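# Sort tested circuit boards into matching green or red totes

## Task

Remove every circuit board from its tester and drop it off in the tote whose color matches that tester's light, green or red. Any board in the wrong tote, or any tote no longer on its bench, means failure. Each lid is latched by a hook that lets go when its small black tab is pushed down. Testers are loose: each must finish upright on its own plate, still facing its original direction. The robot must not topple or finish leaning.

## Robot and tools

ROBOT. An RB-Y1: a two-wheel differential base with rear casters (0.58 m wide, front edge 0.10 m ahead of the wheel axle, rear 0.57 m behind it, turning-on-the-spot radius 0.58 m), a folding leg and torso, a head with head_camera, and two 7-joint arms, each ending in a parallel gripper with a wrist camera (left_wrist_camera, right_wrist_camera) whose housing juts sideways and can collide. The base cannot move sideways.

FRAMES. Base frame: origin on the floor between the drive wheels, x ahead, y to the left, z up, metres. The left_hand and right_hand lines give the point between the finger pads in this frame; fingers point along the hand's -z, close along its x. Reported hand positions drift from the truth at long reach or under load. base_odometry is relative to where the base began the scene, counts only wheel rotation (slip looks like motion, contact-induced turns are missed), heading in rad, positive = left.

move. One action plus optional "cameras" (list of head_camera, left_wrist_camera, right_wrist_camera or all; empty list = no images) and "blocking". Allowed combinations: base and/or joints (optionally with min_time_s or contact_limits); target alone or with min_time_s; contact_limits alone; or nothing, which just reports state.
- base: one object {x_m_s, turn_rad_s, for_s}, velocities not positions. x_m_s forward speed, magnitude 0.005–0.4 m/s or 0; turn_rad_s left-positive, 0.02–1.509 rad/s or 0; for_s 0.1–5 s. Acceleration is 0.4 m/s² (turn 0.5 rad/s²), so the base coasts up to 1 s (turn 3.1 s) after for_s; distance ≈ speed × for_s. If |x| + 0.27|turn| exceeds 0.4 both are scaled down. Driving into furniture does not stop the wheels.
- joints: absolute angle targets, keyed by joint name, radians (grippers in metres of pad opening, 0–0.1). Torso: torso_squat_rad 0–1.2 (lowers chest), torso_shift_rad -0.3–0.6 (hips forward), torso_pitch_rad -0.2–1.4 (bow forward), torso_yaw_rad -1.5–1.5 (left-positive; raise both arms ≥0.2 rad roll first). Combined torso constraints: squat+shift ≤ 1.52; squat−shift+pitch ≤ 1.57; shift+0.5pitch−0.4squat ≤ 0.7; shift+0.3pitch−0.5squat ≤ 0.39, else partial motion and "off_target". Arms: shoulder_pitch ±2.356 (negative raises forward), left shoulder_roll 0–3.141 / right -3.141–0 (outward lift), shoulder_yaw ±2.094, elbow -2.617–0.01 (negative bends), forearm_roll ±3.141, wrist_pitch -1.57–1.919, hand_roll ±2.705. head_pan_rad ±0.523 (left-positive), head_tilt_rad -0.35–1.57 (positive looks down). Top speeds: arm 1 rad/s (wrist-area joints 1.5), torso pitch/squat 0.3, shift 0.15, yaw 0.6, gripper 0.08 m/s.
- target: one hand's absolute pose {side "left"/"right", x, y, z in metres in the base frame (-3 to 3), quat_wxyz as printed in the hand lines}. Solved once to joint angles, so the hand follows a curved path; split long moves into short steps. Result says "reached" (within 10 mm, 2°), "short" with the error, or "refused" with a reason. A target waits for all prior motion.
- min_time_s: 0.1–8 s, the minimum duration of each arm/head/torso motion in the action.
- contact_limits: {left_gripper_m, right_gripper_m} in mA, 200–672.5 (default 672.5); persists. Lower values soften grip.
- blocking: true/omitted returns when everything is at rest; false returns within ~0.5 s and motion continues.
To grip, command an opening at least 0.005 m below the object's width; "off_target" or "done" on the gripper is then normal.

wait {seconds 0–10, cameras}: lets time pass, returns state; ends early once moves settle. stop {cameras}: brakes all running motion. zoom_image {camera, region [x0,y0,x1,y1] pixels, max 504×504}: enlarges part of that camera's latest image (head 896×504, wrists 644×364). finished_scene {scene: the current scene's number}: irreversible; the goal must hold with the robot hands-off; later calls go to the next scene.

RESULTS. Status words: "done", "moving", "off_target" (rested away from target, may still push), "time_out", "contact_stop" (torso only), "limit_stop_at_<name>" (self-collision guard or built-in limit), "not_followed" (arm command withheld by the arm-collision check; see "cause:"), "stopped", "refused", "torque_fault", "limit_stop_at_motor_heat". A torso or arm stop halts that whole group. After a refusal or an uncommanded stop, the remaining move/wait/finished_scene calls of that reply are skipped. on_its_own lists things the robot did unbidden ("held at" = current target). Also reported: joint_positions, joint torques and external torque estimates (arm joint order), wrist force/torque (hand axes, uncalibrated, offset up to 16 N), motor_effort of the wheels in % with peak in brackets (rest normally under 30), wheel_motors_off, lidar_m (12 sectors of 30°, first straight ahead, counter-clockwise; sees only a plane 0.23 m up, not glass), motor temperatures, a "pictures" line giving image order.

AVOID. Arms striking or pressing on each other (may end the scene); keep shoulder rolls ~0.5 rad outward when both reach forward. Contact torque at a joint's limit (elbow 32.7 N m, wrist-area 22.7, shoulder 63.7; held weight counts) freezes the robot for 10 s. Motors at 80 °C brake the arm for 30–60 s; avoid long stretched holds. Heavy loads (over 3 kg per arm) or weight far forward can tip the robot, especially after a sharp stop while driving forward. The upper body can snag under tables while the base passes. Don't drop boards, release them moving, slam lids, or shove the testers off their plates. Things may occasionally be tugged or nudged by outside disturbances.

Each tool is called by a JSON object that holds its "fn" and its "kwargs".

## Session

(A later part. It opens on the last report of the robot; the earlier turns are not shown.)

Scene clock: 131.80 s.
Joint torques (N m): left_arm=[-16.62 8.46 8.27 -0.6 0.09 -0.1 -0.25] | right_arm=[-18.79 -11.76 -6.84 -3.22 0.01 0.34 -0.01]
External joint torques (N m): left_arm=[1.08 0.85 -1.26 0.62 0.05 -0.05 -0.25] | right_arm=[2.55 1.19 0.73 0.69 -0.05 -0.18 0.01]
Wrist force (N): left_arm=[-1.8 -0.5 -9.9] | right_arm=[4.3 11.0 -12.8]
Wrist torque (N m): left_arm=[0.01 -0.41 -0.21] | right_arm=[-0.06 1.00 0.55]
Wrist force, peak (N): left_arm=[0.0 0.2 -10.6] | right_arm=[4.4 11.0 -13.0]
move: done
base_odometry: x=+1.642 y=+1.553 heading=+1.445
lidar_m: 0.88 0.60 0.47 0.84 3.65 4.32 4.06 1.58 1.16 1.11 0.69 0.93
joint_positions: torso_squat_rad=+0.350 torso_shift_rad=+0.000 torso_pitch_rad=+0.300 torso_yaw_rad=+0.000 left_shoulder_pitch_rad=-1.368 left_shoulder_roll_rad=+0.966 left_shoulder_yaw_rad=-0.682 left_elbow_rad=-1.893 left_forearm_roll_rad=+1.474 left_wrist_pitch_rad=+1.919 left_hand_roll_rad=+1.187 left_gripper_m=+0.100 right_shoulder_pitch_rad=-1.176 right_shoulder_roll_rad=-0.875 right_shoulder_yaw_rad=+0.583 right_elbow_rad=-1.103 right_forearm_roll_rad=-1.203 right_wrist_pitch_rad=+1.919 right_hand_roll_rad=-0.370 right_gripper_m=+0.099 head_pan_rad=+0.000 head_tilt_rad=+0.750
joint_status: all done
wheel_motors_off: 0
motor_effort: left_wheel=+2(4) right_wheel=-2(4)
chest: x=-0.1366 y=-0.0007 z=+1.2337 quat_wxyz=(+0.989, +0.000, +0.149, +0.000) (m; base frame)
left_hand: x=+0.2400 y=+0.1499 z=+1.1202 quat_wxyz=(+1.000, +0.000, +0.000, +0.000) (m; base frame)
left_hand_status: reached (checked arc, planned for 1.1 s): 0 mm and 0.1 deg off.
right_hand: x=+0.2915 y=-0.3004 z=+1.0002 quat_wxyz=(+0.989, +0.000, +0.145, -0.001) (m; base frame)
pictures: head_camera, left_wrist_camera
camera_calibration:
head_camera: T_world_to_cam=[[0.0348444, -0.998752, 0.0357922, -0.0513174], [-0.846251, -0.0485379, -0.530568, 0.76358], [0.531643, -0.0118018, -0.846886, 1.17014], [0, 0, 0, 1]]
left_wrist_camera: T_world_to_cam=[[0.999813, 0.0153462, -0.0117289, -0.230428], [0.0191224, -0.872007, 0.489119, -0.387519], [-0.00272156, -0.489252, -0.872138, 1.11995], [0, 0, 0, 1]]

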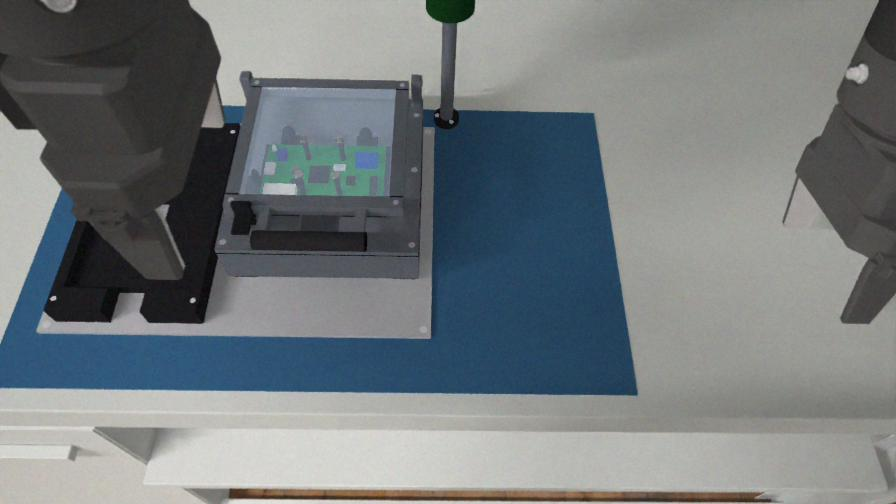

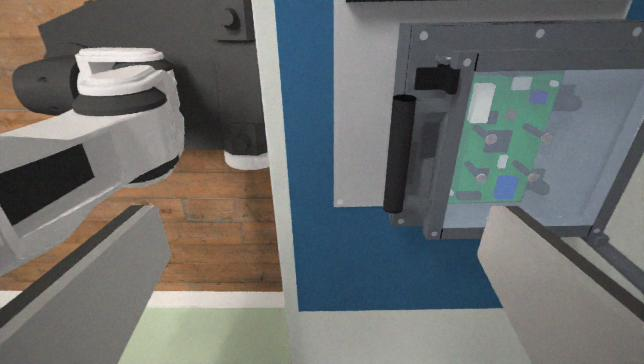

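{"fn": "move", "kwargs": {"joints": {"left_gripper_m": 0.0}, "cameras": []}}

{"fn": "move", "kwargs": {"target": {"side": "left", "x": 0.297, "y": 0.21, "z": 1.05, "quat_wxyz": [0.966, -0.259, 0, 0]}, "cameras": ["head_camera", "left_wrist_camera"]}}

{"fn": "zoom_image", "kwargs": {"camera": "left_wrist_camera", "region": [220, 100, 420, 260]}}

{"fn": "zoom_image", "kwargs": {"camera": "head_camera", "region": [150, 120, 350, 290]}}

Scene clock: 175.23 s.
Joint torques (N m): left_arm=[-16.39 8.45 8.11 -0.69 0.1 -0.03 -0.21] | right_arm=[-19.25 -11.65 -6.69 -3.19 0.01 0.27 -0.01]
External joint torques (N m): left_arm=[1.32 0.84 -1.42 0.52 0.06 0.02 -0.21] | right_arm=[2.09 1.3 0.88 0.72 -0.04 -0.24 0.01]
Wrist force (N): left_arm=[-2.2 -0.2 -9.7] | right_arm=[4.1 10.6 -12.8]
Wrist torque (N m): left_arm=[0.00 -0.45 -0.22] | right_arm=[-0.03 0.95 0.54]
Wrist force, peak (N): left_arm=[-1.8 -0.5 -10.1] | right_arm=[4.3 11.1 -12.9]
move: done
base_odometry: x=+1.642 y=+1.553 heading=+1.445
lidar_m: 0.88 0.59 0.47 0.84 3.65 4.31 4.07 1.59 1.16 1.11 0.70 0.92
joint_positions: torso_squat_rad=+0.350 torso_shift_rad=+0.000 torso_pitch_rad=+0.300 torso_yaw_rad=+0.000 left_shoulder_pitch_rad=-1.368 left_shoulder_roll_rad=+0.966 left_shoulder_yaw_rad=-0.682 left_elbow_rad=-1.893 left_forearm_roll_rad=+1.474 left_wrist_pitch_rad=+1.919 left_hand_roll_rad=+1.187 left_gripper_m=+0.000 right_shoulder_pitch_rad=-1.176 right_shoulder_roll_rad=-0.875 right_shoulder_yaw_rad=+0.583 right_elbow_rad=-1.103 right_forearm_roll_rad=-1.203 right_wrist_pitch_rad=+1.919 right_hand_roll_rad=-0.370 right_gripper_m=+0.099 head_pan_rad=+0.000 head_tilt_rad=+0.750
joint_status: all done
wheel_motors_off: 0
motor_effort: left_wheel=+2(4) right_wheel=-1(3)
chest: x=-0.1366 y=-0.0007 z=+1.2337 quat_wxyz=(+0.989, +0.000, +0.149, +0.000) (m; base frame)
left_hand: x=+0.2400 y=+0.1499 z=+1.1202 quat_wxyz=(+1.000, +0.000, +0.000, +0.000) (m; base frame)
right_hand: x=+0.2915 y=-0.3004 z=+1.0002 quat_wxyz=(+0.989, +0.000, +0.145, -0.001) (m; base frame)
pictures: none

Scene clock: 176.50 s.
Joint torques (N m): left_arm=[-16.42 11.56 10.39 -3.47 1.04 -0.35 0.5] | right_arm=[-18.96 -11.65 -6.78 -3.28 -0.02 0.29 -0.08]
External joint torques (N m): left_arm=[0.42 -0.99 0.41 -0.19 0.17 0.19 0.5] | right_arm=[2.38 1.3 0.79 0.63 -0.08 -0.23 -0.06]
Wrist force (N): left_arm=[-1.8 3.1 -8.9] | right_arm=[4.1 11.0 -12.8]
Wrist torque (N m): left_arm=[-0.17 -0.42 -0.17] | right_arm=[-0.07 0.97 0.53]
Wrist force, peak (N): left_arm=[-1.3 2.5 -10.2] | right_arm=[4.2 10.8 -13.2]
move: done
base_odometry: x=+1.642 y=+1.553 heading=+1.445
lidar_m: 0.88 0.59 0.46 0.84 3.65 4.32 4.07 1.58 1.16 1.11 0.69 0.92
joint_positions: torso_squat_rad=+0.350 torso_shift_rad=+0.000 torso_pitch_rad=+0.300 torso_yaw_rad=+0.000 left_shoulder_pitch_rad=-0.950 left_shoulder_roll_rad=+1.089 left_shoulder_yaw_rad=-0.456 left_elbow_rad=-1.529 left_forearm_roll_rad=+1.668 left_wrist_pitch_rad=+1.470 left_hand_roll_rad=+0.502 left_gripper_m=+0.000 right_shoulder_pitch_rad=-1.176 right_shoulder_roll_rad=-0.875 right_shoulder_yaw_rad=+0.583 right_elbow_rad=-1.103 right_forearm_roll_rad=-1.203 right_wrist_pitch_rad=+1.919 right_hand_roll_rad=-0.370 right_gripper_m=+0.099 head_pan_rad=+0.000 head_tilt_rad=+0.750
joint_status: all done
wheel_motors_off: 0
motor_effort: left_wheel=+3(3) right_wheel=-3(4)
chest: x=-0.1366 y=-0.0007 z=+1.2337 quat_wxyz=(+0.989, +0.000, +0.149, +0.000) (m; base frame)
left_hand: x=+0.2969 y=+0.2099 z=+1.0502 quat_wxyz=(+0.966, -0.259, -0.001, +0.001) (m; base frame)
left_hand_status: reached (checked arc, planned for 0.8 s): 0 mm and 0.2 deg off.
right_hand: x=+0.2915 y=-0.3004 z=+1.0002 quat_wxyz=(+0.989, +0.000, +0.145, -0.001) (m; base frame)
pictures: head_camera, left_wrist_camera
camera_calibration:
head_camera: T_world_to_cam=[[0.0348663, -0.99875, 0.0358228, -0.0513358], [-0.846243, -0.0485729, -0.530578, 0.763589], [0.531655, -0.0118155, -0.846879, 1.17013], [0, 0, 0, 1]]
left_wrist_camera: T_world_to_cam=[[0.99983, 0.00878543, -0.0161873, -0.283025], [0.0184037, -0.510762, 0.859525, -0.766631], [-0.00071655, -0.859677, -0.510837, 0.786147], [0, 0, 0, 1]]

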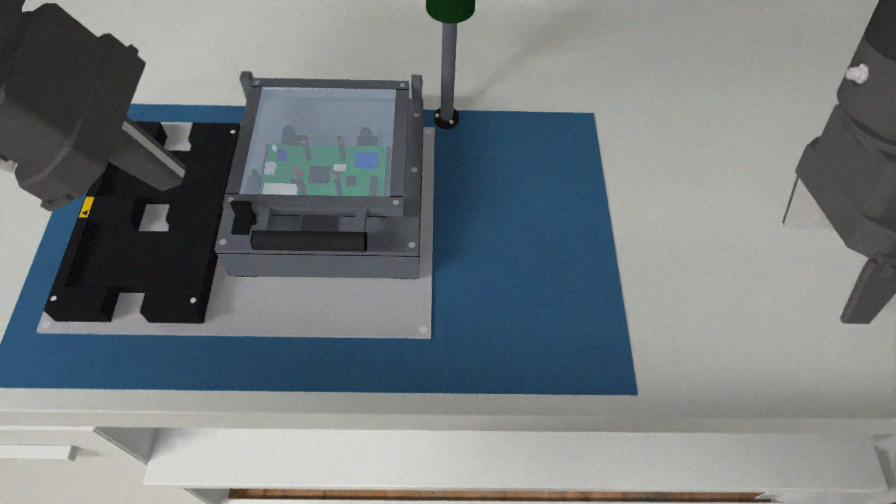

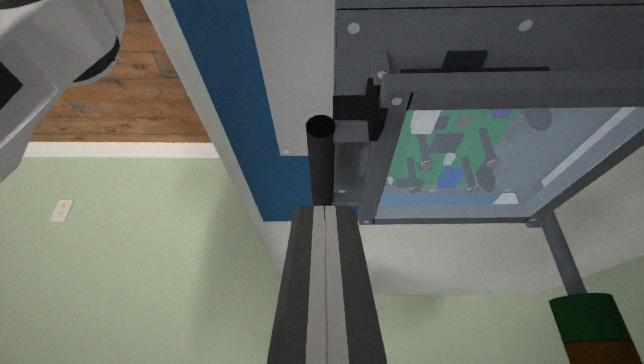

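Scaled by 2.520 from the camera's 644x364 image, which has a finer 920x520 frame.

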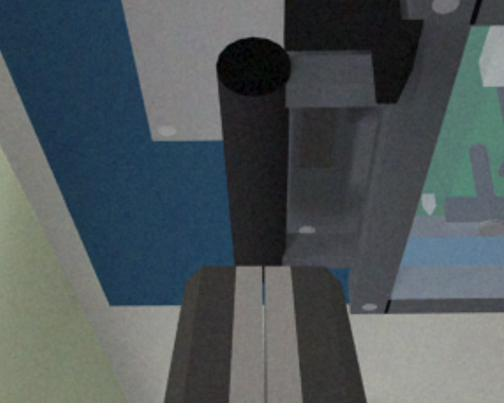

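Scaled by 2.520 from the camera's 896x504 image, which has a finer 1280x720 frame.

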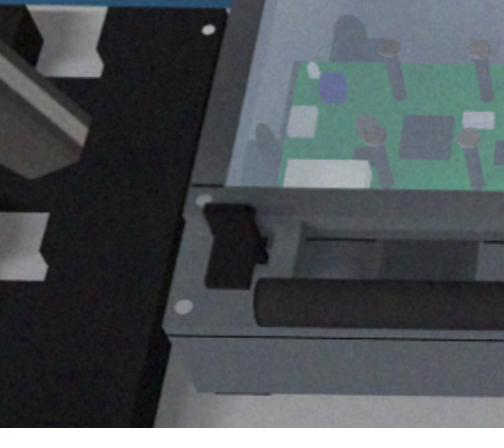

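{"fn": "move", "kwargs": {"target": {"side": "left", "x": 0.302, "y": 0.197, "z": 1.005, "quat_wxyz": [0.966, -0.259, 0, 0]}, "cameras": ["head_camera", "left_wrist_camera"]}}

{"fn": "zoom_image", "kwargs": {"camera": "left_wrist_camera", "region": [220, 100, 420, 260]}}

{"fn": "zoom_image", "kwargs": {"camera": "head_camera", "region": [150, 150, 350, 290]}}

Scene clock: 204.33 s.
Joint torques (N m): left_arm=[-16.37 11.59 9.81 -3.08 1.15 -0.54 -0.07] | right_arm=[-19.17 -11.79 -6.93 -3.27 -0.19 0.29 -0.04]
External joint torques (N m): left_arm=[0.84 -0.4 0.16 0.84 0.26 -0.04 -0.06] | right_arm=[2.16 1.16 0.64 0.64 -0.24 -0.23 -0.02]
Wrist force (N): left_arm=[-1.6 2.9 -8.6] | right_arm=[4.1 10.7 -12.7]
Wrist torque (N m): left_arm=[-0.16 -0.41 -0.21] | right_arm=[-0.04 0.95 0.53]
Wrist force, peak (N): left_arm=[-1.5 4.2 -10.4] | right_arm=[4.6 10.8 -13.0]
move: done
base_odometry: x=+1.642 y=+1.553 heading=+1.445
lidar_m: 0.88 0.60 0.46 0.84 3.65 4.31 4.07 1.60 1.16 1.11 0.70 0.92
joint_positions: torso_squat_rad=+0.350 torso_shift_rad=+0.000 torso_pitch_rad=+0.300 torso_yaw_rad=+0.000 left_shoulder_pitch_rad=-0.930 left_shoulder_roll_rad=+1.004 left_shoulder_yaw_rad=-0.510 left_elbow_rad=-1.461 left_forearm_roll_rad=+1.599 left_wrist_pitch_rad=+1.401 left_hand_roll_rad=+0.454 left_gripper_m=+0.000 right_shoulder_pitch_rad=-1.176 right_shoulder_roll_rad=-0.875 right_shoulder_yaw_rad=+0.583 right_elbow_rad=-1.103 right_forearm_roll_rad=-1.203 right_wrist_pitch_rad=+1.919 right_hand_roll_rad=-0.370 right_gripper_m=+0.099 head_pan_rad=+0.000 head_tilt_rad=+0.750
joint_status: all done
wheel_motors_off: 0
motor_effort: left_wheel=+3(4) right_wheel=-4(5)
chest: x=-0.1366 y=-0.0007 z=+1.2337 quat_wxyz=(+0.989, +0.000, +0.149, +0.000) (m; base frame)
left_hand: x=+0.3018 y=+0.1970 z=+1.0051 quat_wxyz=(+0.966, -0.259, +0.000, +0.000) (m; base frame)
left_hand_status: reached (checked arc, planned for 0.3 s): 0 mm and 0.0 deg off.
right_hand: x=+0.2915 y=-0.3004 z=+1.0002 quat_wxyz=(+0.989, +0.000, +0.145, -0.001) (m; base frame)
pictures: head_camera, left_wrist_camera
camera_calibration:
head_camera: T_world_to_cam=[[0.034834, -0.998751, 0.0358112, -0.0513366], [-0.846256, -0.0485391, -0.530561, 0.763578], [0.531637, -0.0118238, -0.84689, 1.17013], [0, 0, 0, 1]]
left_wrist_camera: T_world_to_cam=[[0.99981, 0.00728907, -0.0180512, -0.286354], [0.0192399, -0.511314, 0.859178, -0.734368], [-0.00296724, -0.859363, -0.511358, 0.753127], [0, 0, 0, 1]]

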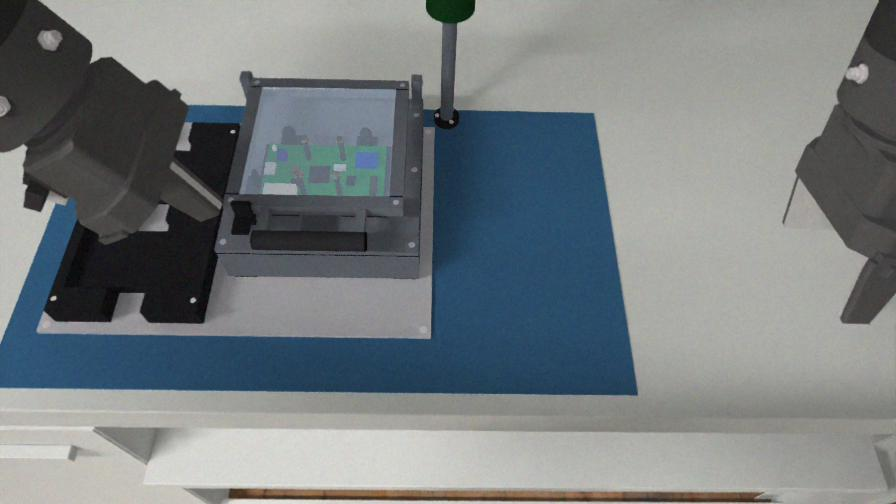

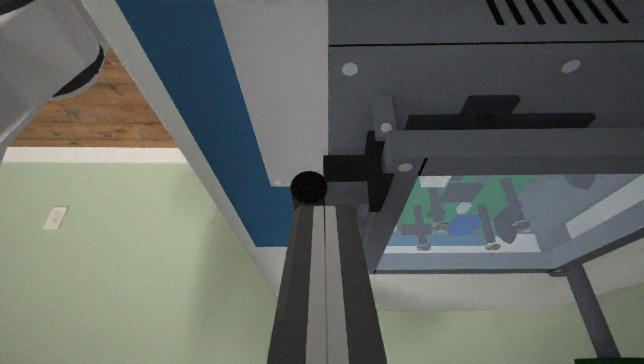

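Scaled by 2.520 from the camera's 644x364 image, which has a finer 920x520 frame.

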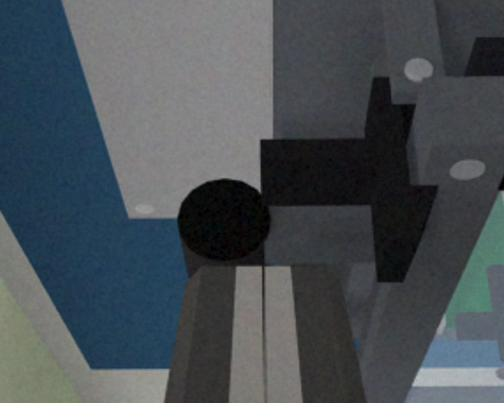

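Scaled by 2.520 from the camera's 896x504 image, which has a finer 1280x720 frame.

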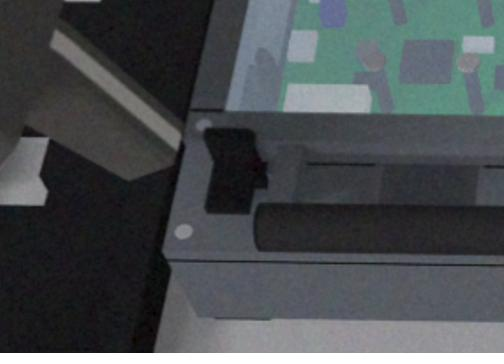

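{"fn": "move", "kwargs": {"target": {"side": "left", "x": 0.311, "y": 0.188, "z": 1.0, "quat_wxyz": [0.9914, -0.1305, 0, 0]}, "cameras": ["head_camera", "left_wrist_camera"]}}

{"fn": "zoom_image", "kwargs": {"camera": "left_wrist_camera", "region": [220, 100, 420, 260]}}

{"fn": "zoom_image", "kwargs": {"camera": "head_camera", "region": [150, 150, 350, 290]}}

Scene clock: 222.27 s.
Joint torques (N m): left_arm=[-17.13 9.27 9.09 -3.18 0.76 -0.21 -0.16] | right_arm=[-19.32 -11.86 -6.68 -3.36 -0.13 0.34 -0.02]
External joint torques (N m): left_arm=[1.52 -1.1 -0.62 0.3 0.34 0.18 -0.16] | right_arm=[2.02 1.09 0.89 0.55 -0.19 -0.17 0]
Wrist force (N): left_arm=[-1.8 1.2 -9.8] | right_arm=[4.6 10.6 -12.9]
Wrist torque (N m): left_arm=[-0.06 -0.42 -0.23] | right_arm=[-0.02 1.00 0.54]
Wrist force, peak (N): left_arm=[-2.0 2.5 -10.1] | right_arm=[4.3 11.2 -13.0]
move: done
base_odometry: x=+1.642 y=+1.553 heading=+1.445
lidar_m: 0.88 0.60 0.47 0.83 3.64 4.32 4.07 1.59 1.16 1.11 0.70 0.93
joint_positions: torso_squat_rad=+0.350 torso_shift_rad=+0.000 torso_pitch_rad=+0.300 torso_yaw_rad=+0.000 left_shoulder_pitch_rad=-1.095 left_shoulder_roll_rad=+0.953 left_shoulder_yaw_rad=-0.665 left_elbow_rad=-1.491 left_forearm_roll_rad=+1.388 left_wrist_pitch_rad=+1.496 left_hand_roll_rad=+0.657 left_gripper_m=+0.000 right_shoulder_pitch_rad=-1.176 right_shoulder_roll_rad=-0.875 right_shoulder_yaw_rad=+0.583 right_elbow_rad=-1.103 right_forearm_roll_rad=-1.203 right_wrist_pitch_rad=+1.919 right_hand_roll_rad=-0.370 right_gripper_m=+0.099 head_pan_rad=+0.000 head_tilt_rad=+0.750
joint_status: all done
wheel_motors_off: 0
motor_effort: left_wheel=+3(5) right_wheel=-3(5)
chest: x=-0.1366 y=-0.0007 z=+1.2337 quat_wxyz=(+0.989, +0.000, +0.149, +0.000) (m; base frame)
left_hand: x=+0.3112 y=+0.1884 z=+1.0006 quat_wxyz=(+0.991, -0.131, -0.002, +0.000) (m; base frame)
left_hand_status: reached (checked arc, planned for 0.5 s): 1 mm and 0.2 deg off.
right_hand: x=+0.2915 y=-0.3004 z=+1.0002 quat_wxyz=(+0.989, +0.000, +0.145, -0.001) (m; base frame)
pictures: head_camera, left_wrist_camera
camera_calibration:
head_camera: T_world_to_cam=[[0.0348251, -0.998753, 0.0357717, -0.0513105], [-0.846244, -0.0485109, -0.530583, 0.763598], [0.531656, -0.011794, -0.846878, 1.17013], [0, 0, 0, 1]]
left_wrist_camera: T_world_to_cam=[[0.999856, 0.011755, -0.0122443, -0.302491], [0.0169644, -0.71577, 0.69813, -0.534763], [-0.000557569, -0.698237, -0.715867, 0.917039], [0, 0, 0, 1]]

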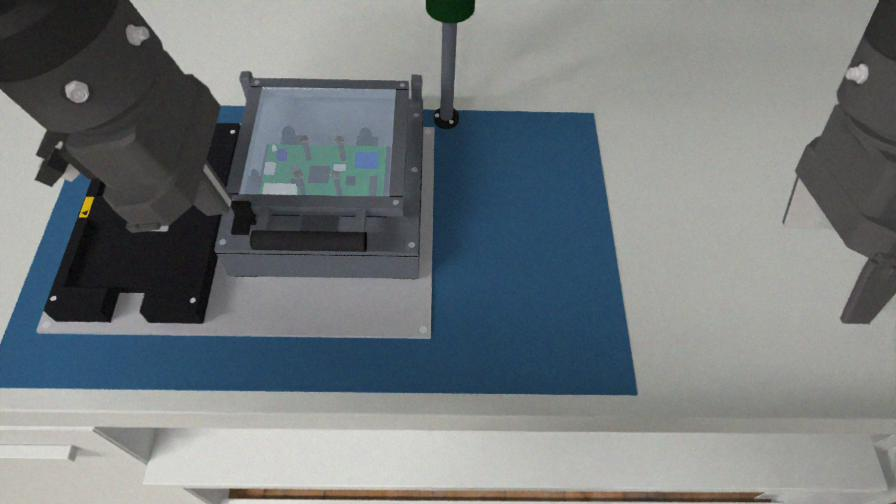

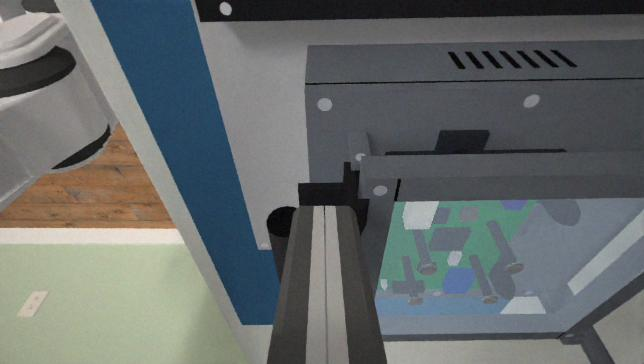

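Scaled by 2.520 from the camera's 644x364 image, which has a finer 920x520 frame.

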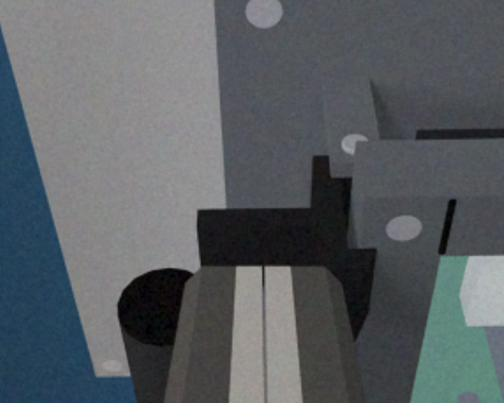

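Scaled by 2.520 from the camera's 896x504 image, which has a finer 1280x720 frame.

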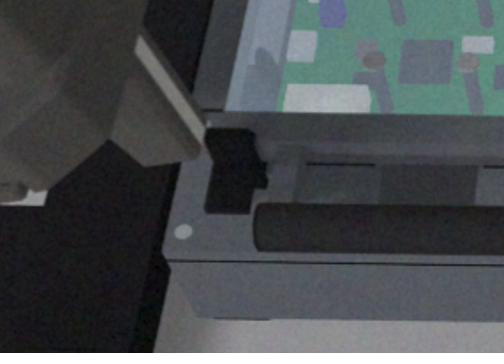

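{"fn": "move", "kwargs": {"joints": {"right_gripper_m": 0.03}, "cameras": []}}

{"fn": "move", "kwargs": {"target": {"side": "right", "x": 0.285, "y": -0.1, "z": 1.06, "quat_wxyz": [0.9914, 0.1305, 0, 0]}, "cameras": []}}

{"fn": "move", "kwargs": {"target": {"side": "right", "x": 0.294, "y": 0.09, "z": 1.03, "quat_wxyz": [0.9914, 0.1305, 0, 0]}, "cameras": ["head_camera", "right_wrist_camera"]}}

{"fn": "zoom_image", "kwargs": {"camera": "right_wrist_camera", "region": [200, 80, 440, 280]}}

{"fn": "zoom_image", "kwargs": {"camera": "head_camera", "region": [200, 120, 450, 290]}}

Scene clock: 245.87 s.
Joint torques (N m): left_arm=[-17.1 9.33 9.14 -3.12 0.63 -0.29 -0.16] | right_arm=[-19.24 -11.82 -6.47 -3.19 -0.08 0.37 -0.09]
External joint torques (N m): left_arm=[1.54 -1.04 -0.56 0.37 0.21 0.1 -0.16] | right_arm=[2.1 1.13 1.1 0.72 -0.14 -0.15 -0.07]
Wrist force (N): left_arm=[-1.7 1.2 -9.9] | right_arm=[4.2 10.8 -12.9]
Wrist torque (N m): left_arm=[-0.06 -0.41 -0.22] | right_arm=[-0.03 0.96 0.54]
Wrist force, peak (N): left_arm=[-1.9 1.3 -10.1] | right_arm=[4.2 11.0 -13.1]
move: done
base_odometry: x=+1.642 y=+1.553 heading=+1.445
lidar_m: 0.88 0.60 0.46 0.84 3.64 4.31 4.06 1.59 1.17 1.11 0.70 0.93
joint_positions: torso_squat_rad=+0.350 torso_shift_rad=+0.000 torso_pitch_rad=+0.300 torso_yaw_rad=+0.000 left_shoulder_pitch_rad=-1.095 left_shoulder_roll_rad=+0.953 left_shoulder_yaw_rad=-0.665 left_elbow_rad=-1.491 left_forearm_roll_rad=+1.388 left_wrist_pitch_rad=+1.496 left_hand_roll_rad=+0.657 left_gripper_m=+0.000 right_shoulder_pitch_rad=-1.176 right_shoulder_roll_rad=-0.875 right_shoulder_yaw_rad=+0.583 right_elbow_rad=-1.103 right_forearm_roll_rad=-1.203 right_wrist_pitch_rad=+1.919 right_hand_roll_rad=-0.370 right_gripper_m=+0.030 head_pan_rad=+0.000 head_tilt_rad=+0.750
joint_status: all done
wheel_motors_off: 0
motor_effort: left_wheel=+4(4) right_wheel=-3(4)
chest: x=-0.1366 y=-0.0007 z=+1.2337 quat_wxyz=(+0.989, +0.000, +0.149, +0.000) (m; base frame)
left_hand: x=+0.3112 y=+0.1884 z=+1.0006 quat_wxyz=(+0.991, -0.131, -0.002, +0.000) (m; base frame)
right_hand: x=+0.2915 y=-0.3004 z=+1.0002 quat_wxyz=(+0.989, +0.000, +0.145, -0.001) (m; base frame)
pictures: none

Scene clock: 247.43 s.
Joint torques (N m): left_arm=[-17.44 9.42 9.02 -2.98 0.66 -0.23 -0.2] | right_arm=[-18.09 -7.26 -9.7 -3.48 -0.28 -0.44 0.36]
External joint torques (N m): left_arm=[1.2 -0.95 -0.69 0.51 0.24 0.16 -0.2] | right_arm=[2.52 1.03 -0.59 0.97 -0.2 0.01 0.35]
Wrist force (N): left_arm=[-1.9 0.8 -9.5] | right_arm=[2.4 9.1 -12.5]
Wrist torque (N m): left_arm=[0.01 -0.43 -0.21] | right_arm=[0.06 0.85 0.52]
Wrist force, peak (N): left_arm=[-1.8 1.1 -10.0] | right_arm=[4.3 10.4 -13.3]
move: done
base_odometry: x=+1.642 y=+1.553 heading=+1.445
lidar_m: 0.88 0.60 0.46 0.84 3.65 4.31 4.06 1.59 1.16 1.11 0.70 0.93
joint_positions: torso_squat_rad=+0.350 torso_shift_rad=+0.000 torso_pitch_rad=+0.300 torso_yaw_rad=+0.000 left_shoulder_pitch_rad=-1.095 left_shoulder_roll_rad=+0.953 left_shoulder_yaw_rad=-0.665 left_elbow_rad=-1.491 left_forearm_roll_rad=+1.388 left_wrist_pitch_rad=+1.496 left_hand_roll_rad=+0.657 left_gripper_m=+0.000 right_shoulder_pitch_rad=-1.164 right_shoulder_roll_rad=-0.736 right_shoulder_yaw_rad=+0.514 right_elbow_rad=-1.674 right_forearm_roll_rad=-1.259 right_wrist_pitch_rad=+1.766 right_hand_roll_rad=-0.953 right_gripper_m=+0.030 head_pan_rad=+0.000 head_tilt_rad=+0.750
joint_status: all done
wheel_motors_off: 0
motor_effort: left_wheel=+3(4) right_wheel=-4(5)
chest: x=-0.1366 y=-0.0007 z=+1.2337 quat_wxyz=(+0.989, +0.000, +0.149, +0.000) (m; base frame)
left_hand: x=+0.3112 y=+0.1884 z=+1.0006 quat_wxyz=(+0.991, -0.131, -0.002, +0.000) (m; base frame)
right_hand: x=+0.2847 y=-0.1001 z=+1.0606 quat_wxyz=(+0.991, +0.131, -0.001, +0.001) (m; base frame)
right_hand_status: reached (checked arc, planned for 0.9 s): 1 mm and 0.2 deg off.
pictures: none

Scene clock: 248.93 s.
Joint torques (N m): left_arm=[-17.41 9.51 8.99 -3.14 0.65 -0.29 -0.14] | right_arm=[-20.66 -5.12 -6.95 -4.51 -0.17 -0.34 -0.14]
External joint torques (N m): left_arm=[1.23 -0.85 -0.71 0.35 0.23 0.1 -0.14] | right_arm=[2.73 -0.94 0.51 1.3 -0.13 0.13 -0.14]
Wrist force (N): left_arm=[-1.7 1.1 -9.6] | right_arm=[2.1 9.1 -12.8]
Wrist torque (N m): left_arm=[-0.05 -0.40 -0.23] | right_arm=[0.06 0.85 0.52]
Wrist force, peak (N): left_arm=[-1.9 1.3 -10.1] | right_arm=[2.1 9.8 -13.7]
move: done
base_odometry: x=+1.642 y=+1.553 heading=+1.445
lidar_m: 0.88 0.60 0.47 0.84 3.65 4.32 4.07 1.58 1.16 1.11 0.71 0.93
joint_positions: torso_squat_rad=+0.350 torso_shift_rad=+0.000 torso_pitch_rad=+0.300 torso_yaw_rad=+0.000 left_shoulder_pitch_rad=-1.095 left_shoulder_roll_rad=+0.953 left_shoulder_yaw_rad=-0.665 left_elbow_rad=-1.491 left_forearm_roll_rad=+1.388 left_wrist_pitch_rad=+1.496 left_hand_roll_rad=+0.657 left_gripper_m=+0.000 right_shoulder_pitch_rad=-1.465 right_shoulder_roll_rad=-0.227 right_shoulder_yaw_rad=+0.716 right_elbow_rad=-1.142 right_forearm_roll_rad=-1.062 right_wrist_pitch_rad=+1.597 right_hand_roll_rad=-1.039 right_gripper_m=+0.030 head_pan_rad=+0.000 head_tilt_rad=+0.750
joint_status: all done
wheel_motors_off: 0
motor_effort: left_wheel=+3(4) right_wheel=-1(4)
chest: x=-0.1366 y=-0.0007 z=+1.2337 quat_wxyz=(+0.989, +0.000, +0.149, +0.000) (m; base frame)
left_hand: x=+0.3112 y=+0.1884 z=+1.0006 quat_wxyz=(+0.991, -0.131, -0.002, +0.000) (m; base frame)
right_hand: x=+0.2938 y=+0.0902 z=+1.0303 quat_wxyz=(+0.991, +0.131, -0.001, +0.000) (m; base frame)
right_hand_status: reached (checked arc, planned for 0.9 s): 0 mm and 0.1 deg off.
pictures: head_camera, right_wrist_camera
camera_calibration:
head_camera: T_world_to_cam=[[0.034863, -0.998752, 0.0357623, -0.0512914], [-0.846241, -0.048538, -0.530585, 0.763602], [0.531659, -0.0117657, -0.846877, 1.17013], [0, 0, 0, 1]]
right_wrist_camera: T_world_to_cam=[[-0.999637, 0.0238808, -0.0124356, 0.306835], [0.00968029, 0.749756, 0.661643, -0.718966], [0.0251242, 0.661283, -0.749716, 0.77708], [0, 0, 0, 1]]

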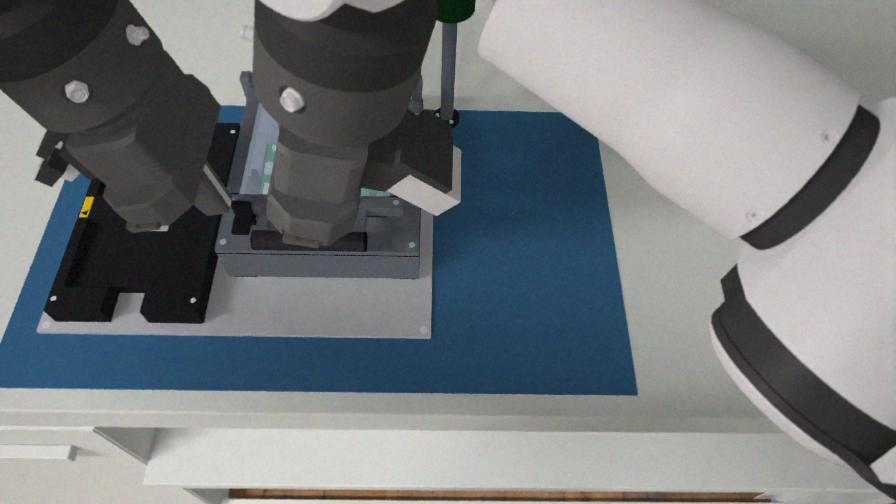

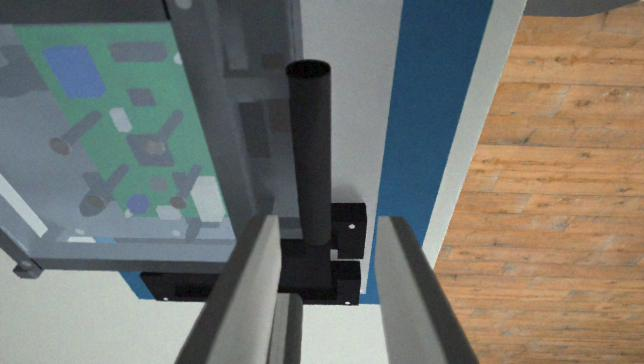

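Scaled by 2.100 from the camera's 644x364 image, which has a finer 1265x715 frame.

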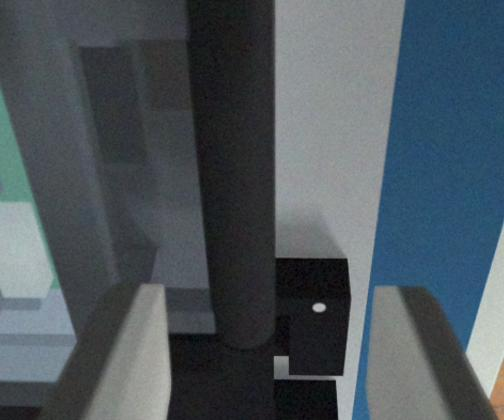

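Scaled by 2.016 from the camera's 896x504 image, which has a finer 1280x720 frame.

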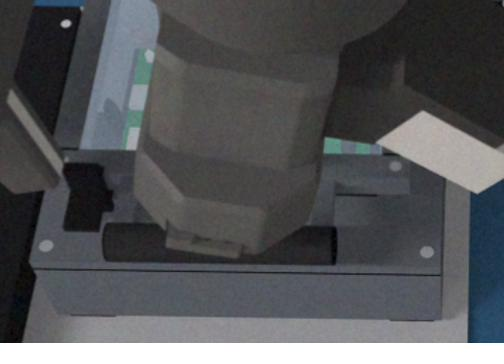

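{"fn": "move", "kwargs": {"target": {"side": "right", "x": 0.3, "y": 0.098, "z": 0.992, "quat_wxyz": [0.9914, 0.1305, 0, 0]}, "cameras": []}}

{"fn": "move", "kwargs": {"target": {"side": "right", "x": 0.3, "y": 0.1, "z": 0.975, "quat_wxyz": [0.9914, 0.1305, 0, 0]}, "cameras": ["head_camera", "right_wrist_camera"]}}

{"fn": "zoom_image", "kwargs": {"camera": "right_wrist_camera", "region": [200, 80, 440, 280]}}

Scene clock: 265.37 s.
Joint torques (N m): left_arm=[-17.16 9.68 9.17 -3.11 0.57 -0.2 -0.21] | right_arm=[-20.95 -2.32 -6.18 -4.91 -0.05 -0.38 0.02]
External joint torques (N m): left_arm=[1.49 -0.69 -0.54 0.38 0.15 0.18 -0.2] | right_arm=[2.46 1.36 0.58 1.2 0.02 0.08 0.02]
Wrist force (N): left_arm=[-1.7 1.0 -9.8] | right_arm=[2.0 9.1 -12.9]
Wrist torque (N m): left_arm=[-0.03 -0.40 -0.23] | right_arm=[0.04 0.81 0.51]
Wrist force, peak (N): left_arm=[-1.7 1.2 -10.1] | right_arm=[2.0 9.4 -14.1]
move: done
base_odometry: x=+1.642 y=+1.553 heading=+1.445
lidar_m: 0.88 0.59 0.46 0.84 3.65 4.31 4.07 1.58 1.16 1.11 0.70 0.93
joint_positions: torso_squat_rad=+0.350 torso_shift_rad=+0.000 torso_pitch_rad=+0.300 torso_yaw_rad=+0.000 left_shoulder_pitch_rad=-1.095 left_shoulder_roll_rad=+0.953 left_shoulder_yaw_rad=-0.665 left_elbow_rad=-1.491 left_forearm_roll_rad=+1.388 left_wrist_pitch_rad=+1.496 left_hand_roll_rad=+0.657 left_gripper_m=+0.000 right_shoulder_pitch_rad=-1.445 right_shoulder_roll_rad=-0.170 right_shoulder_yaw_rad=+0.747 right_elbow_rad=-1.008 right_forearm_roll_rad=-1.026 right_wrist_pitch_rad=+1.497 right_hand_roll_rad=-0.969 right_gripper_m=+0.030 head_pan_rad=+0.000 head_tilt_rad=+0.750
joint_status: all done
wheel_motors_off: 0
motor_effort: left_wheel=+3(4) right_wheel=-3(4)
chest: x=-0.1366 y=-0.0008 z=+1.2337 quat_wxyz=(+0.989, +0.000, +0.149, +0.000) (m; base frame)
left_hand: x=+0.3112 y=+0.1884 z=+1.0006 quat_wxyz=(+0.991, -0.131, -0.002, +0.000) (m; base frame)
right_hand: x=+0.2998 y=+0.0977 z=+0.9923 quat_wxyz=(+0.991, +0.131, -0.001, +0.000) (m; base frame)
right_hand_status: reached (checked arc, planned for 0.4 s): 0 mm and 0.1 deg off.
pictures: none

Scene clock: 266.00 s.
Joint torques (N m): left_arm=[-17.56 9.49 8.89 -3.12 0.56 -0.2 -0.15] | right_arm=[-20.92 -2.33 -5.97 -5.13 -0.17 -0.51 0.1]
External joint torques (N m): left_arm=[1.08 -0.88 -0.82 0.37 0.14 0.18 -0.15] | right_arm=[2.42 1.08 0.46 1.08 -0.1 -0.07 0.1]
Wrist force (N): left_arm=[-1.7 1.2 -9.6] | right_arm=[1.8 9.2 -12.7]
Wrist torque (N m): left_arm=[-0.06 -0.40 -0.23] | right_arm=[0.05 0.79 0.51]
Wrist force, peak (N): left_arm=[-2.0 1.7 -9.9] | right_arm=[1.1 9.1 -14.7]
move: done
base_odometry: x=+1.642 y=+1.553 heading=+1.445
lidar_m: 0.88 0.60 0.46 0.83 3.64 4.32 4.07 1.58 1.15 1.11 0.70 0.93
joint_positions: torso_squat_rad=+0.350 torso_shift_rad=+0.000 torso_pitch_rad=+0.300 torso_yaw_rad=+0.000 left_shoulder_pitch_rad=-1.095 left_shoulder_roll_rad=+0.953 left_shoulder_yaw_rad=-0.665 left_elbow_rad=-1.491 left_forearm_roll_rad=+1.388 left_wrist_pitch_rad=+1.496 left_hand_roll_rad=+0.657 left_gripper_m=+0.000 right_shoulder_pitch_rad=-1.433 right_shoulder_roll_rad=-0.146 right_shoulder_yaw_rad=+0.759 right_elbow_rad=-0.953 right_forearm_roll_rad=-1.014 right_wrist_pitch_rad=+1.454 right_hand_roll_rad=-0.941 right_gripper_m=+0.030 head_pan_rad=+0.000 head_tilt_rad=+0.750
joint_status: all done
wheel_motors_off: 0
motor_effort: left_wheel=+3(4) right_wheel=-3(5)
chest: x=-0.1366 y=-0.0008 z=+1.2337 quat_wxyz=(+0.989, +0.000, +0.149, +0.000) (m; base frame)
left_hand: x=+0.3112 y=+0.1884 z=+1.0006 quat_wxyz=(+0.991, -0.131, -0.002, +0.000) (m; base frame)
right_hand: x=+0.3001 y=+0.1000 z=+0.9752 quat_wxyz=(+0.991, +0.131, +0.000, +0.000) (m; base frame)
right_hand_status: reached (checked arc, planned for 0.3 s): 0 mm and 0.0 deg off.
pictures: head_camera, right_wrist_camera
camera_calibration:
head_camera: T_world_to_cam=[[0.0348442, -0.998753, 0.035755, -0.0512911], [-0.846242, -0.0485182, -0.530585, 0.763596], [0.531658, -0.0117696, -0.846877, 1.17013], [0, 0, 0, 1]]
right_wrist_camera: T_world_to_cam=[[-0.999641, 0.0241098, -0.0117171, 0.311484], [0.0103499, 0.750349, 0.66096, -0.68948], [0.0247275, 0.660602, -0.750329, 0.72996], [0, 0, 0, 1]]

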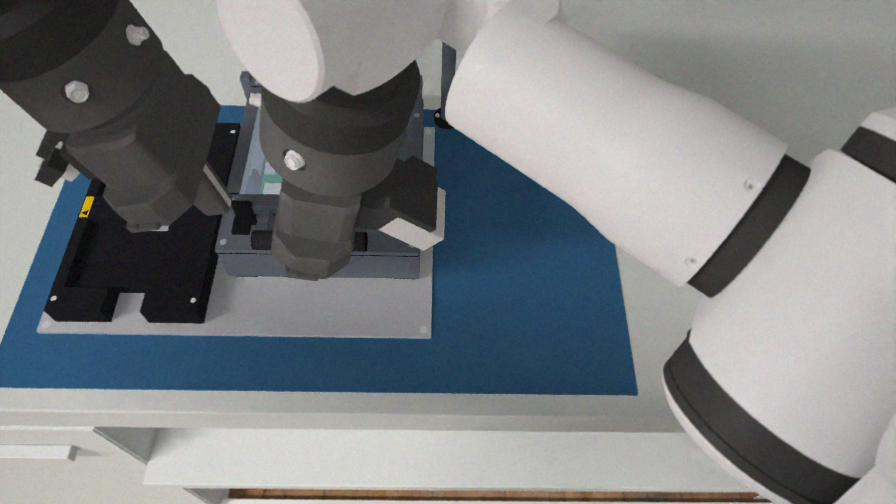

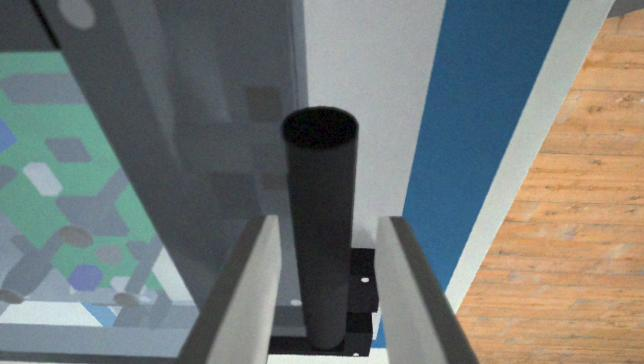

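Scaled by 2.100 from the camera's 644x364 image, which has a finer 1265x715 frame.

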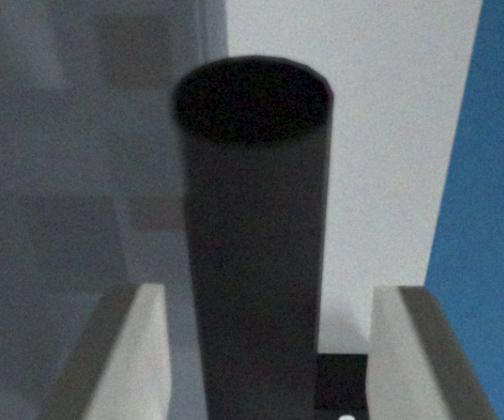

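{"fn": "move", "kwargs": {"target": {"side": "right", "x": 0.3, "y": 0.102, "z": 0.964, "quat_wxyz": [0.9914, 0.1305, 0, 0]}, "cameras": ["right_wrist_camera"]}}

{"fn": "zoom_image", "kwargs": {"camera": "right_wrist_camera", "region": [200, 80, 440, 280]}}

Scene clock: 272.17 s.
Joint torques (N m): left_arm=[-17.56 9.54 8.92 -3.03 0.53 -0.21 -0.15] | right_arm=[-21.03 -1.55 -5.6 -5.19 -0.26 -0.56 0.06]
External joint torques (N m): left_arm=[1.08 -0.83 -0.79 0.45 0.11 0.18 -0.15] | right_arm=[2.24 1.65 0.62 1.06 -0.18 -0.12 0.06]
Wrist force (N): left_arm=[-1.8 1.0 -9.7] | right_arm=[1.8 9.1 -12.9]
Wrist torque (N m): left_arm=[-0.03 -0.42 -0.24] | right_arm=[0.06 0.78 0.50]
Wrist force, peak (N): left_arm=[-1.9 1.0 -10.2] | right_arm=[1.5 9.3 -14.3]
move: done
base_odometry: x=+1.642 y=+1.553 heading=+1.445
lidar_m: 0.88 0.60 0.47 0.84 3.64 4.31 4.07 1.58 1.16 1.11 0.70 0.93
joint_positions: torso_squat_rad=+0.350 torso_shift_rad=+0.000 torso_pitch_rad=+0.300 torso_yaw_rad=+0.000 left_shoulder_pitch_rad=-1.095 left_shoulder_roll_rad=+0.953 left_shoulder_yaw_rad=-0.665 left_elbow_rad=-1.491 left_forearm_roll_rad=+1.388 left_wrist_pitch_rad=+1.496 left_hand_roll_rad=+0.657 left_gripper_m=+0.000 right_shoulder_pitch_rad=-1.425 right_shoulder_roll_rad=-0.130 right_shoulder_yaw_rad=+0.767 right_elbow_rad=-0.921 right_forearm_roll_rad=-1.006 right_wrist_pitch_rad=+1.427 right_hand_roll_rad=-0.926 right_gripper_m=+0.030 head_pan_rad=+0.000 head_tilt_rad=+0.750
joint_status: all done
wheel_motors_off: 0
motor_effort: left_wheel=+4(4) right_wheel=-3(4)
chest: x=-0.1366 y=-0.0008 z=+1.2337 quat_wxyz=(+0.989, +0.000, +0.149, +0.000) (m; base frame)
left_hand: x=+0.3112 y=+0.1884 z=+1.0006 quat_wxyz=(+0.991, -0.131, -0.002, +0.000) (m; base frame)
right_hand: x=+0.2998 y=+0.1015 z=+0.9645 quat_wxyz=(+0.991, +0.131, -0.001, +0.000) (m; base frame)
right_hand_status: reached (checked arc, planned for 0.2 s): 1 mm and 0.1 deg off.
pictures: right_wrist_camera
camera_calibration:
right_wrist_camera: T_world_to_cam=[[-0.999631, 0.0241929, -0.012358, 0.311608], [0.009993, 0.750466, 0.660834, -0.68339], [0.0252617, 0.660466, -0.750431, 0.720884], [0, 0, 0, 1]]

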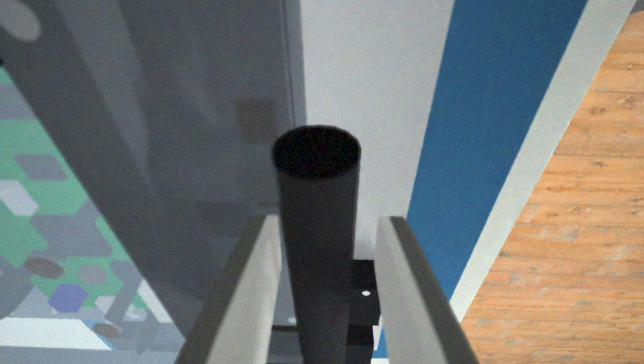

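Scaled by 2.100 from the camera's 644x364 image, which has a finer 1265x715 frame.

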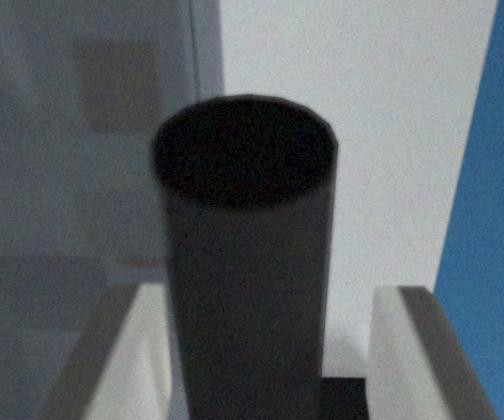

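{"fn": "move", "kwargs": {"target": {"side": "right", "x": 0.3035, "y": 0.1025, "z": 0.9635, "quat_wxyz": [0.9914, 0.1305, 0, 0]}, "cameras": []}}

{"fn": "move", "kwargs": {"contact_limits": {"right_gripper_m": 250}, "joints": {"right_gripper_m": 0.008}, "cameras": ["right_wrist_camera"]}}

{"fn": "move", "kwargs": {"target": {"side": "left", "x": 0.3085, "y": 0.188, "z": 0.982, "quat_wxyz": [0.9914, -0.1305, 0, 0]}, "cameras": ["left_wrist_camera", "head_camera"]}}

{"fn": "zoom_image", "kwargs": {"camera": "left_wrist_camera", "region": [220, 100, 420, 260]}}

Scene clock: 280.70 s.
Joint torques (N m): left_arm=[-17.25 9.55 9.06 -3.09 0.62 -0.28 -0.21] | right_arm=[-21.63 -1.59 -6.5 -5.17 -0.21 -0.54 0.19]
External joint torques (N m): left_arm=[1.4 -0.82 -0.64 0.39 0.2 0.1 -0.2] | right_arm=[1.78 1.76 -0.48 1.06 -0.13 -0.11 0.19]
Wrist force (N): left_arm=[-1.5 1.2 -9.8] | right_arm=[2.1 9.2 -12.7]
Wrist torque (N m): left_arm=[-0.06 -0.38 -0.23] | right_arm=[0.04 0.82 0.51]
Wrist force, peak (N): left_arm=[-1.8 1.2 -10.1] | right_arm=[2.2 9.3 -13.1]
move: done
base_odometry: x=+1.642 y=+1.553 heading=+1.445
lidar_m: 0.88 0.60 0.46 0.84 3.65 4.32 4.06 1.58 1.15 1.11 0.70 0.93
joint_positions: torso_squat_rad=+0.350 torso_shift_rad=+0.000 torso_pitch_rad=+0.300 torso_yaw_rad=+0.000 left_shoulder_pitch_rad=-1.095 left_shoulder_roll_rad=+0.953 left_shoulder_yaw_rad=-0.665 left_elbow_rad=-1.491 left_forearm_roll_rad=+1.388 left_wrist_pitch_rad=+1.496 left_hand_roll_rad=+0.657 left_gripper_m=+0.000 right_shoulder_pitch_rad=-1.438 right_shoulder_roll_rad=-0.120 right_shoulder_yaw_rad=+0.763 right_elbow_rad=-0.881 right_forearm_roll_rad=-1.010 right_wrist_pitch_rad=+1.416 right_hand_roll_rad=-0.906 right_gripper_m=+0.030 head_pan_rad=+0.000 head_tilt_rad=+0.750
joint_status: all done
wheel_motors_off: 0
motor_effort: left_wheel=+3(4) right_wheel=-3(5)
chest: x=-0.1366 y=-0.0008 z=+1.2337 quat_wxyz=(+0.989, +0.000, +0.149, +0.000) (m; base frame)
left_hand: x=+0.3112 y=+0.1884 z=+1.0006 quat_wxyz=(+0.991, -0.131, -0.002, +0.000) (m; base frame)
right_hand: x=+0.3035 y=+0.1022 z=+0.9636 quat_wxyz=(+0.991, +0.131, -0.001, +0.000) (m; base frame)
right_hand_status: reached (checked arc, planned for 0.2 s): 0 mm and 0.1 deg off.
pictures: none

Scene clock: 281.43 s.
Joint torques (N m): left_arm=[-17.48 9.72 8.98 -3.13 0.56 -0.32 -0.25] | right_arm=[-23.21 -4.02 -6.82 -4.81 1.3 -2.43 0.17]
External joint torques (N m): left_arm=[1.16 -0.65 -0.73 0.35 0.14 0.07 -0.25] | right_arm=[0.19 -0.69 -0.8 1.43 1.4 -2.06 0.17]
Wrist force (N): left_arm=[-1.8 1.2 -9.7] | right_arm=[-8.7 6.8 -10.9]
Wrist torque (N m): left_arm=[-0.03 -0.42 -0.22] | right_arm=[0.02 0.95 0.62]
Wrist force, peak (N): left_arm=[-1.7 1.3 -10.1] | right_arm=[-8.9 7.5 -15.6]
move: off_target
base_odometry: x=+1.642 y=+1.553 heading=+1.445
lidar_m: 0.88 0.58 0.47 0.84 3.65 4.31 4.07 1.59 1.16 1.11 0.71 0.92
joint_positions: torso_squat_rad=+0.350 torso_shift_rad=+0.000 torso_pitch_rad=+0.300 torso_yaw_rad=+0.000 left_shoulder_pitch_rad=-1.095 left_shoulder_roll_rad=+0.953 left_shoulder_yaw_rad=-0.665 left_elbow_rad=-1.491 left_forearm_roll_rad=+1.388 left_wrist_pitch_rad=+1.496 left_hand_roll_rad=+0.657 left_gripper_m=+0.000 right_shoulder_pitch_rad=-1.438 right_shoulder_roll_rad=-0.119 right_shoulder_yaw_rad=+0.763 right_elbow_rad=-0.881 right_forearm_roll_rad=-1.010 right_wrist_pitch_rad=+1.416 right_hand_roll_rad=-0.906 right_gripper_m=+0.015 head_pan_rad=+0.000 head_tilt_rad=+0.750
joint_status: right_gripper_m off_target (ended at +0.015, target +0.008)
wheel_motors_off: 0
motor_effort: left_wheel=+6(6) right_wheel=-3(5)
contact_limits: right_gripper_m 250 mA
chest: x=-0.1368 y=-0.0008 z=+1.2337 quat_wxyz=(+0.989, +0.000, +0.149, +0.000) (m; base frame)
left_hand: x=+0.3111 y=+0.1884 z=+1.0007 quat_wxyz=(+0.991, -0.131, -0.002, +0.000) (m; base frame)
right_hand: x=+0.3029 y=+0.1025 z=+0.9636 quat_wxyz=(+0.991, +0.131, +0.000, +0.000) (m; base frame)
pictures: right_wrist_camera
camera_calibration:
right_wrist_camera: T_world_to_cam=[[-0.999644, 0.0239595, -0.0117282, 0.314128], [0.0102263, 0.750256, 0.661068, -0.683772], [0.0246381, 0.660713, -0.750234, 0.719444], [0, 0, 0, 1]]

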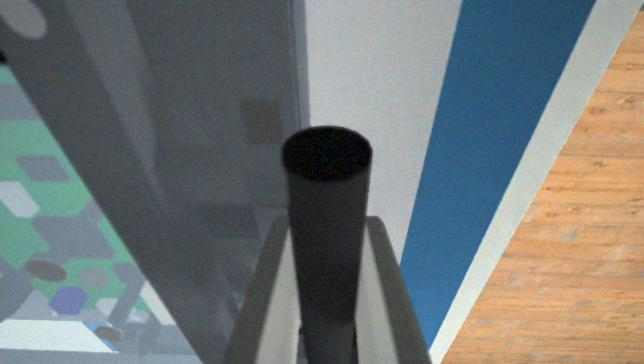

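Scene clock: 281.97 s.
Joint torques (N m): left_arm=[-17.69 8.87 9.07 -2.86 0.65 -0.42 -0.07] | right_arm=[-22.88 -4.29 -6.59 -4.92 1.3 -2.47 0.2]
External joint torques (N m): left_arm=[0.82 -1.43 -0.53 0.8 0.23 -0.05 -0.07] | right_arm=[0.51 -0.95 -0.56 1.32 1.38 -2.04 0.2]
Wrist force (N): left_arm=[-1.9 1.2 -9.7] | right_arm=[-8.7 7.9 -10.5]
Wrist torque (N m): left_arm=[-0.06 -0.44 -0.24] | right_arm=[0.03 0.95 0.63]
Wrist force, peak (N): left_arm=[-2.3 1.7 -11.4] | right_arm=[-7.5 7.1 -14.0]
move: done
base_odometry: x=+1.642 y=+1.553 heading=+1.445
lidar_m: 0.88 0.59 0.47 0.84 3.65 4.32 4.07 1.58 1.16 1.12 0.70 0.93
joint_positions: torso_squat_rad=+0.350 torso_shift_rad=+0.000 torso_pitch_rad=+0.300 torso_yaw_rad=+0.000 left_shoulder_pitch_rad=-1.069 left_shoulder_roll_rad=+0.935 left_shoulder_yaw_rad=-0.681 left_elbow_rad=-1.476 left_forearm_roll_rad=+1.367 left_wrist_pitch_rad=+1.463 left_hand_roll_rad=+0.642 left_gripper_m=+0.000 right_shoulder_pitch_rad=-1.438 right_shoulder_roll_rad=-0.119 right_shoulder_yaw_rad=+0.763 right_elbow_rad=-0.881 right_forearm_roll_rad=-1.010 right_wrist_pitch_rad=+1.416 right_hand_roll_rad=-0.906 right_gripper_m=+0.015 head_pan_rad=+0.000 head_tilt_rad=+0.750
joint_status: all done
wheel_motors_off: 0
motor_effort: left_wheel=+5(6) right_wheel=-3(3)
contact_limits: right_gripper_m 250 mA
chest: x=-0.1368 y=-0.0008 z=+1.2337 quat_wxyz=(+0.989, +0.000, +0.149, +0.000) (m; base frame)
left_hand: x=+0.3085 y=+0.1881 z=+0.9821 quat_wxyz=(+0.991, -0.130, +0.000, +0.000) (m; base frame)
left_hand_status: reached (checked arc, planned for 0.2 s): 0 mm and 0.0 deg off.
right_hand: x=+0.3029 y=+0.1025 z=+0.9636 quat_wxyz=(+0.991, +0.131, +0.000, +0.000) (m; base frame)
pictures: head_camera, left_wrist_camera
camera_calibration:
head_camera: T_world_to_cam=[[0.0348323, -0.998754, 0.0357399, -0.0512912], [-0.846145, -0.0485022, -0.530741, 0.763684], [0.531814, -0.0117542, -0.84678, 1.17012], [0, 0, 0, 1]]
left_wrist_camera: T_world_to_cam=[[0.999806, 0.0118361, -0.0157623, -0.296562], [0.0194765, -0.716308, 0.697512, -0.522045], [-0.0030348, -0.697684, -0.716399, 0.904748], [0, 0, 0, 1]]

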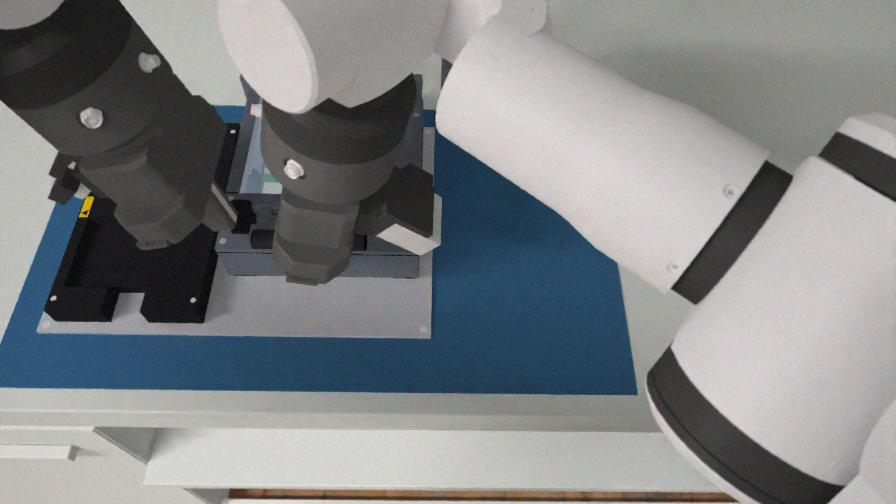

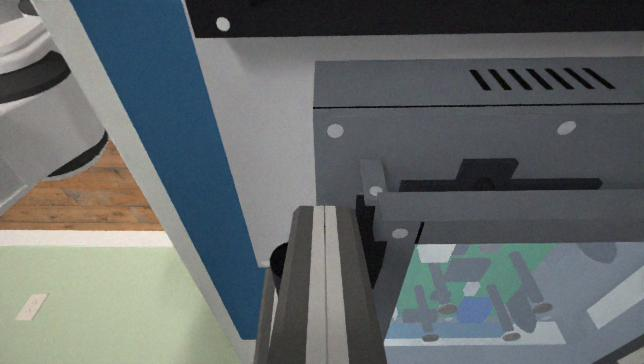

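Scaled by 2.520 from the camera's 644x364 image, which has a finer 920x520 frame.

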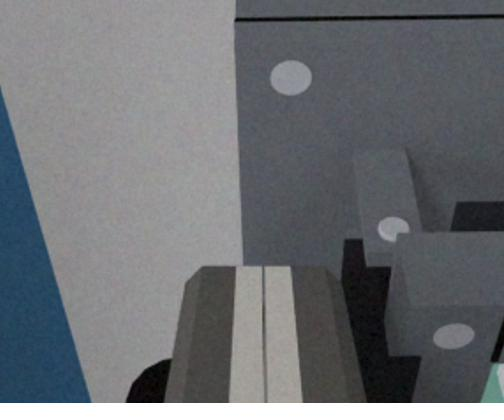

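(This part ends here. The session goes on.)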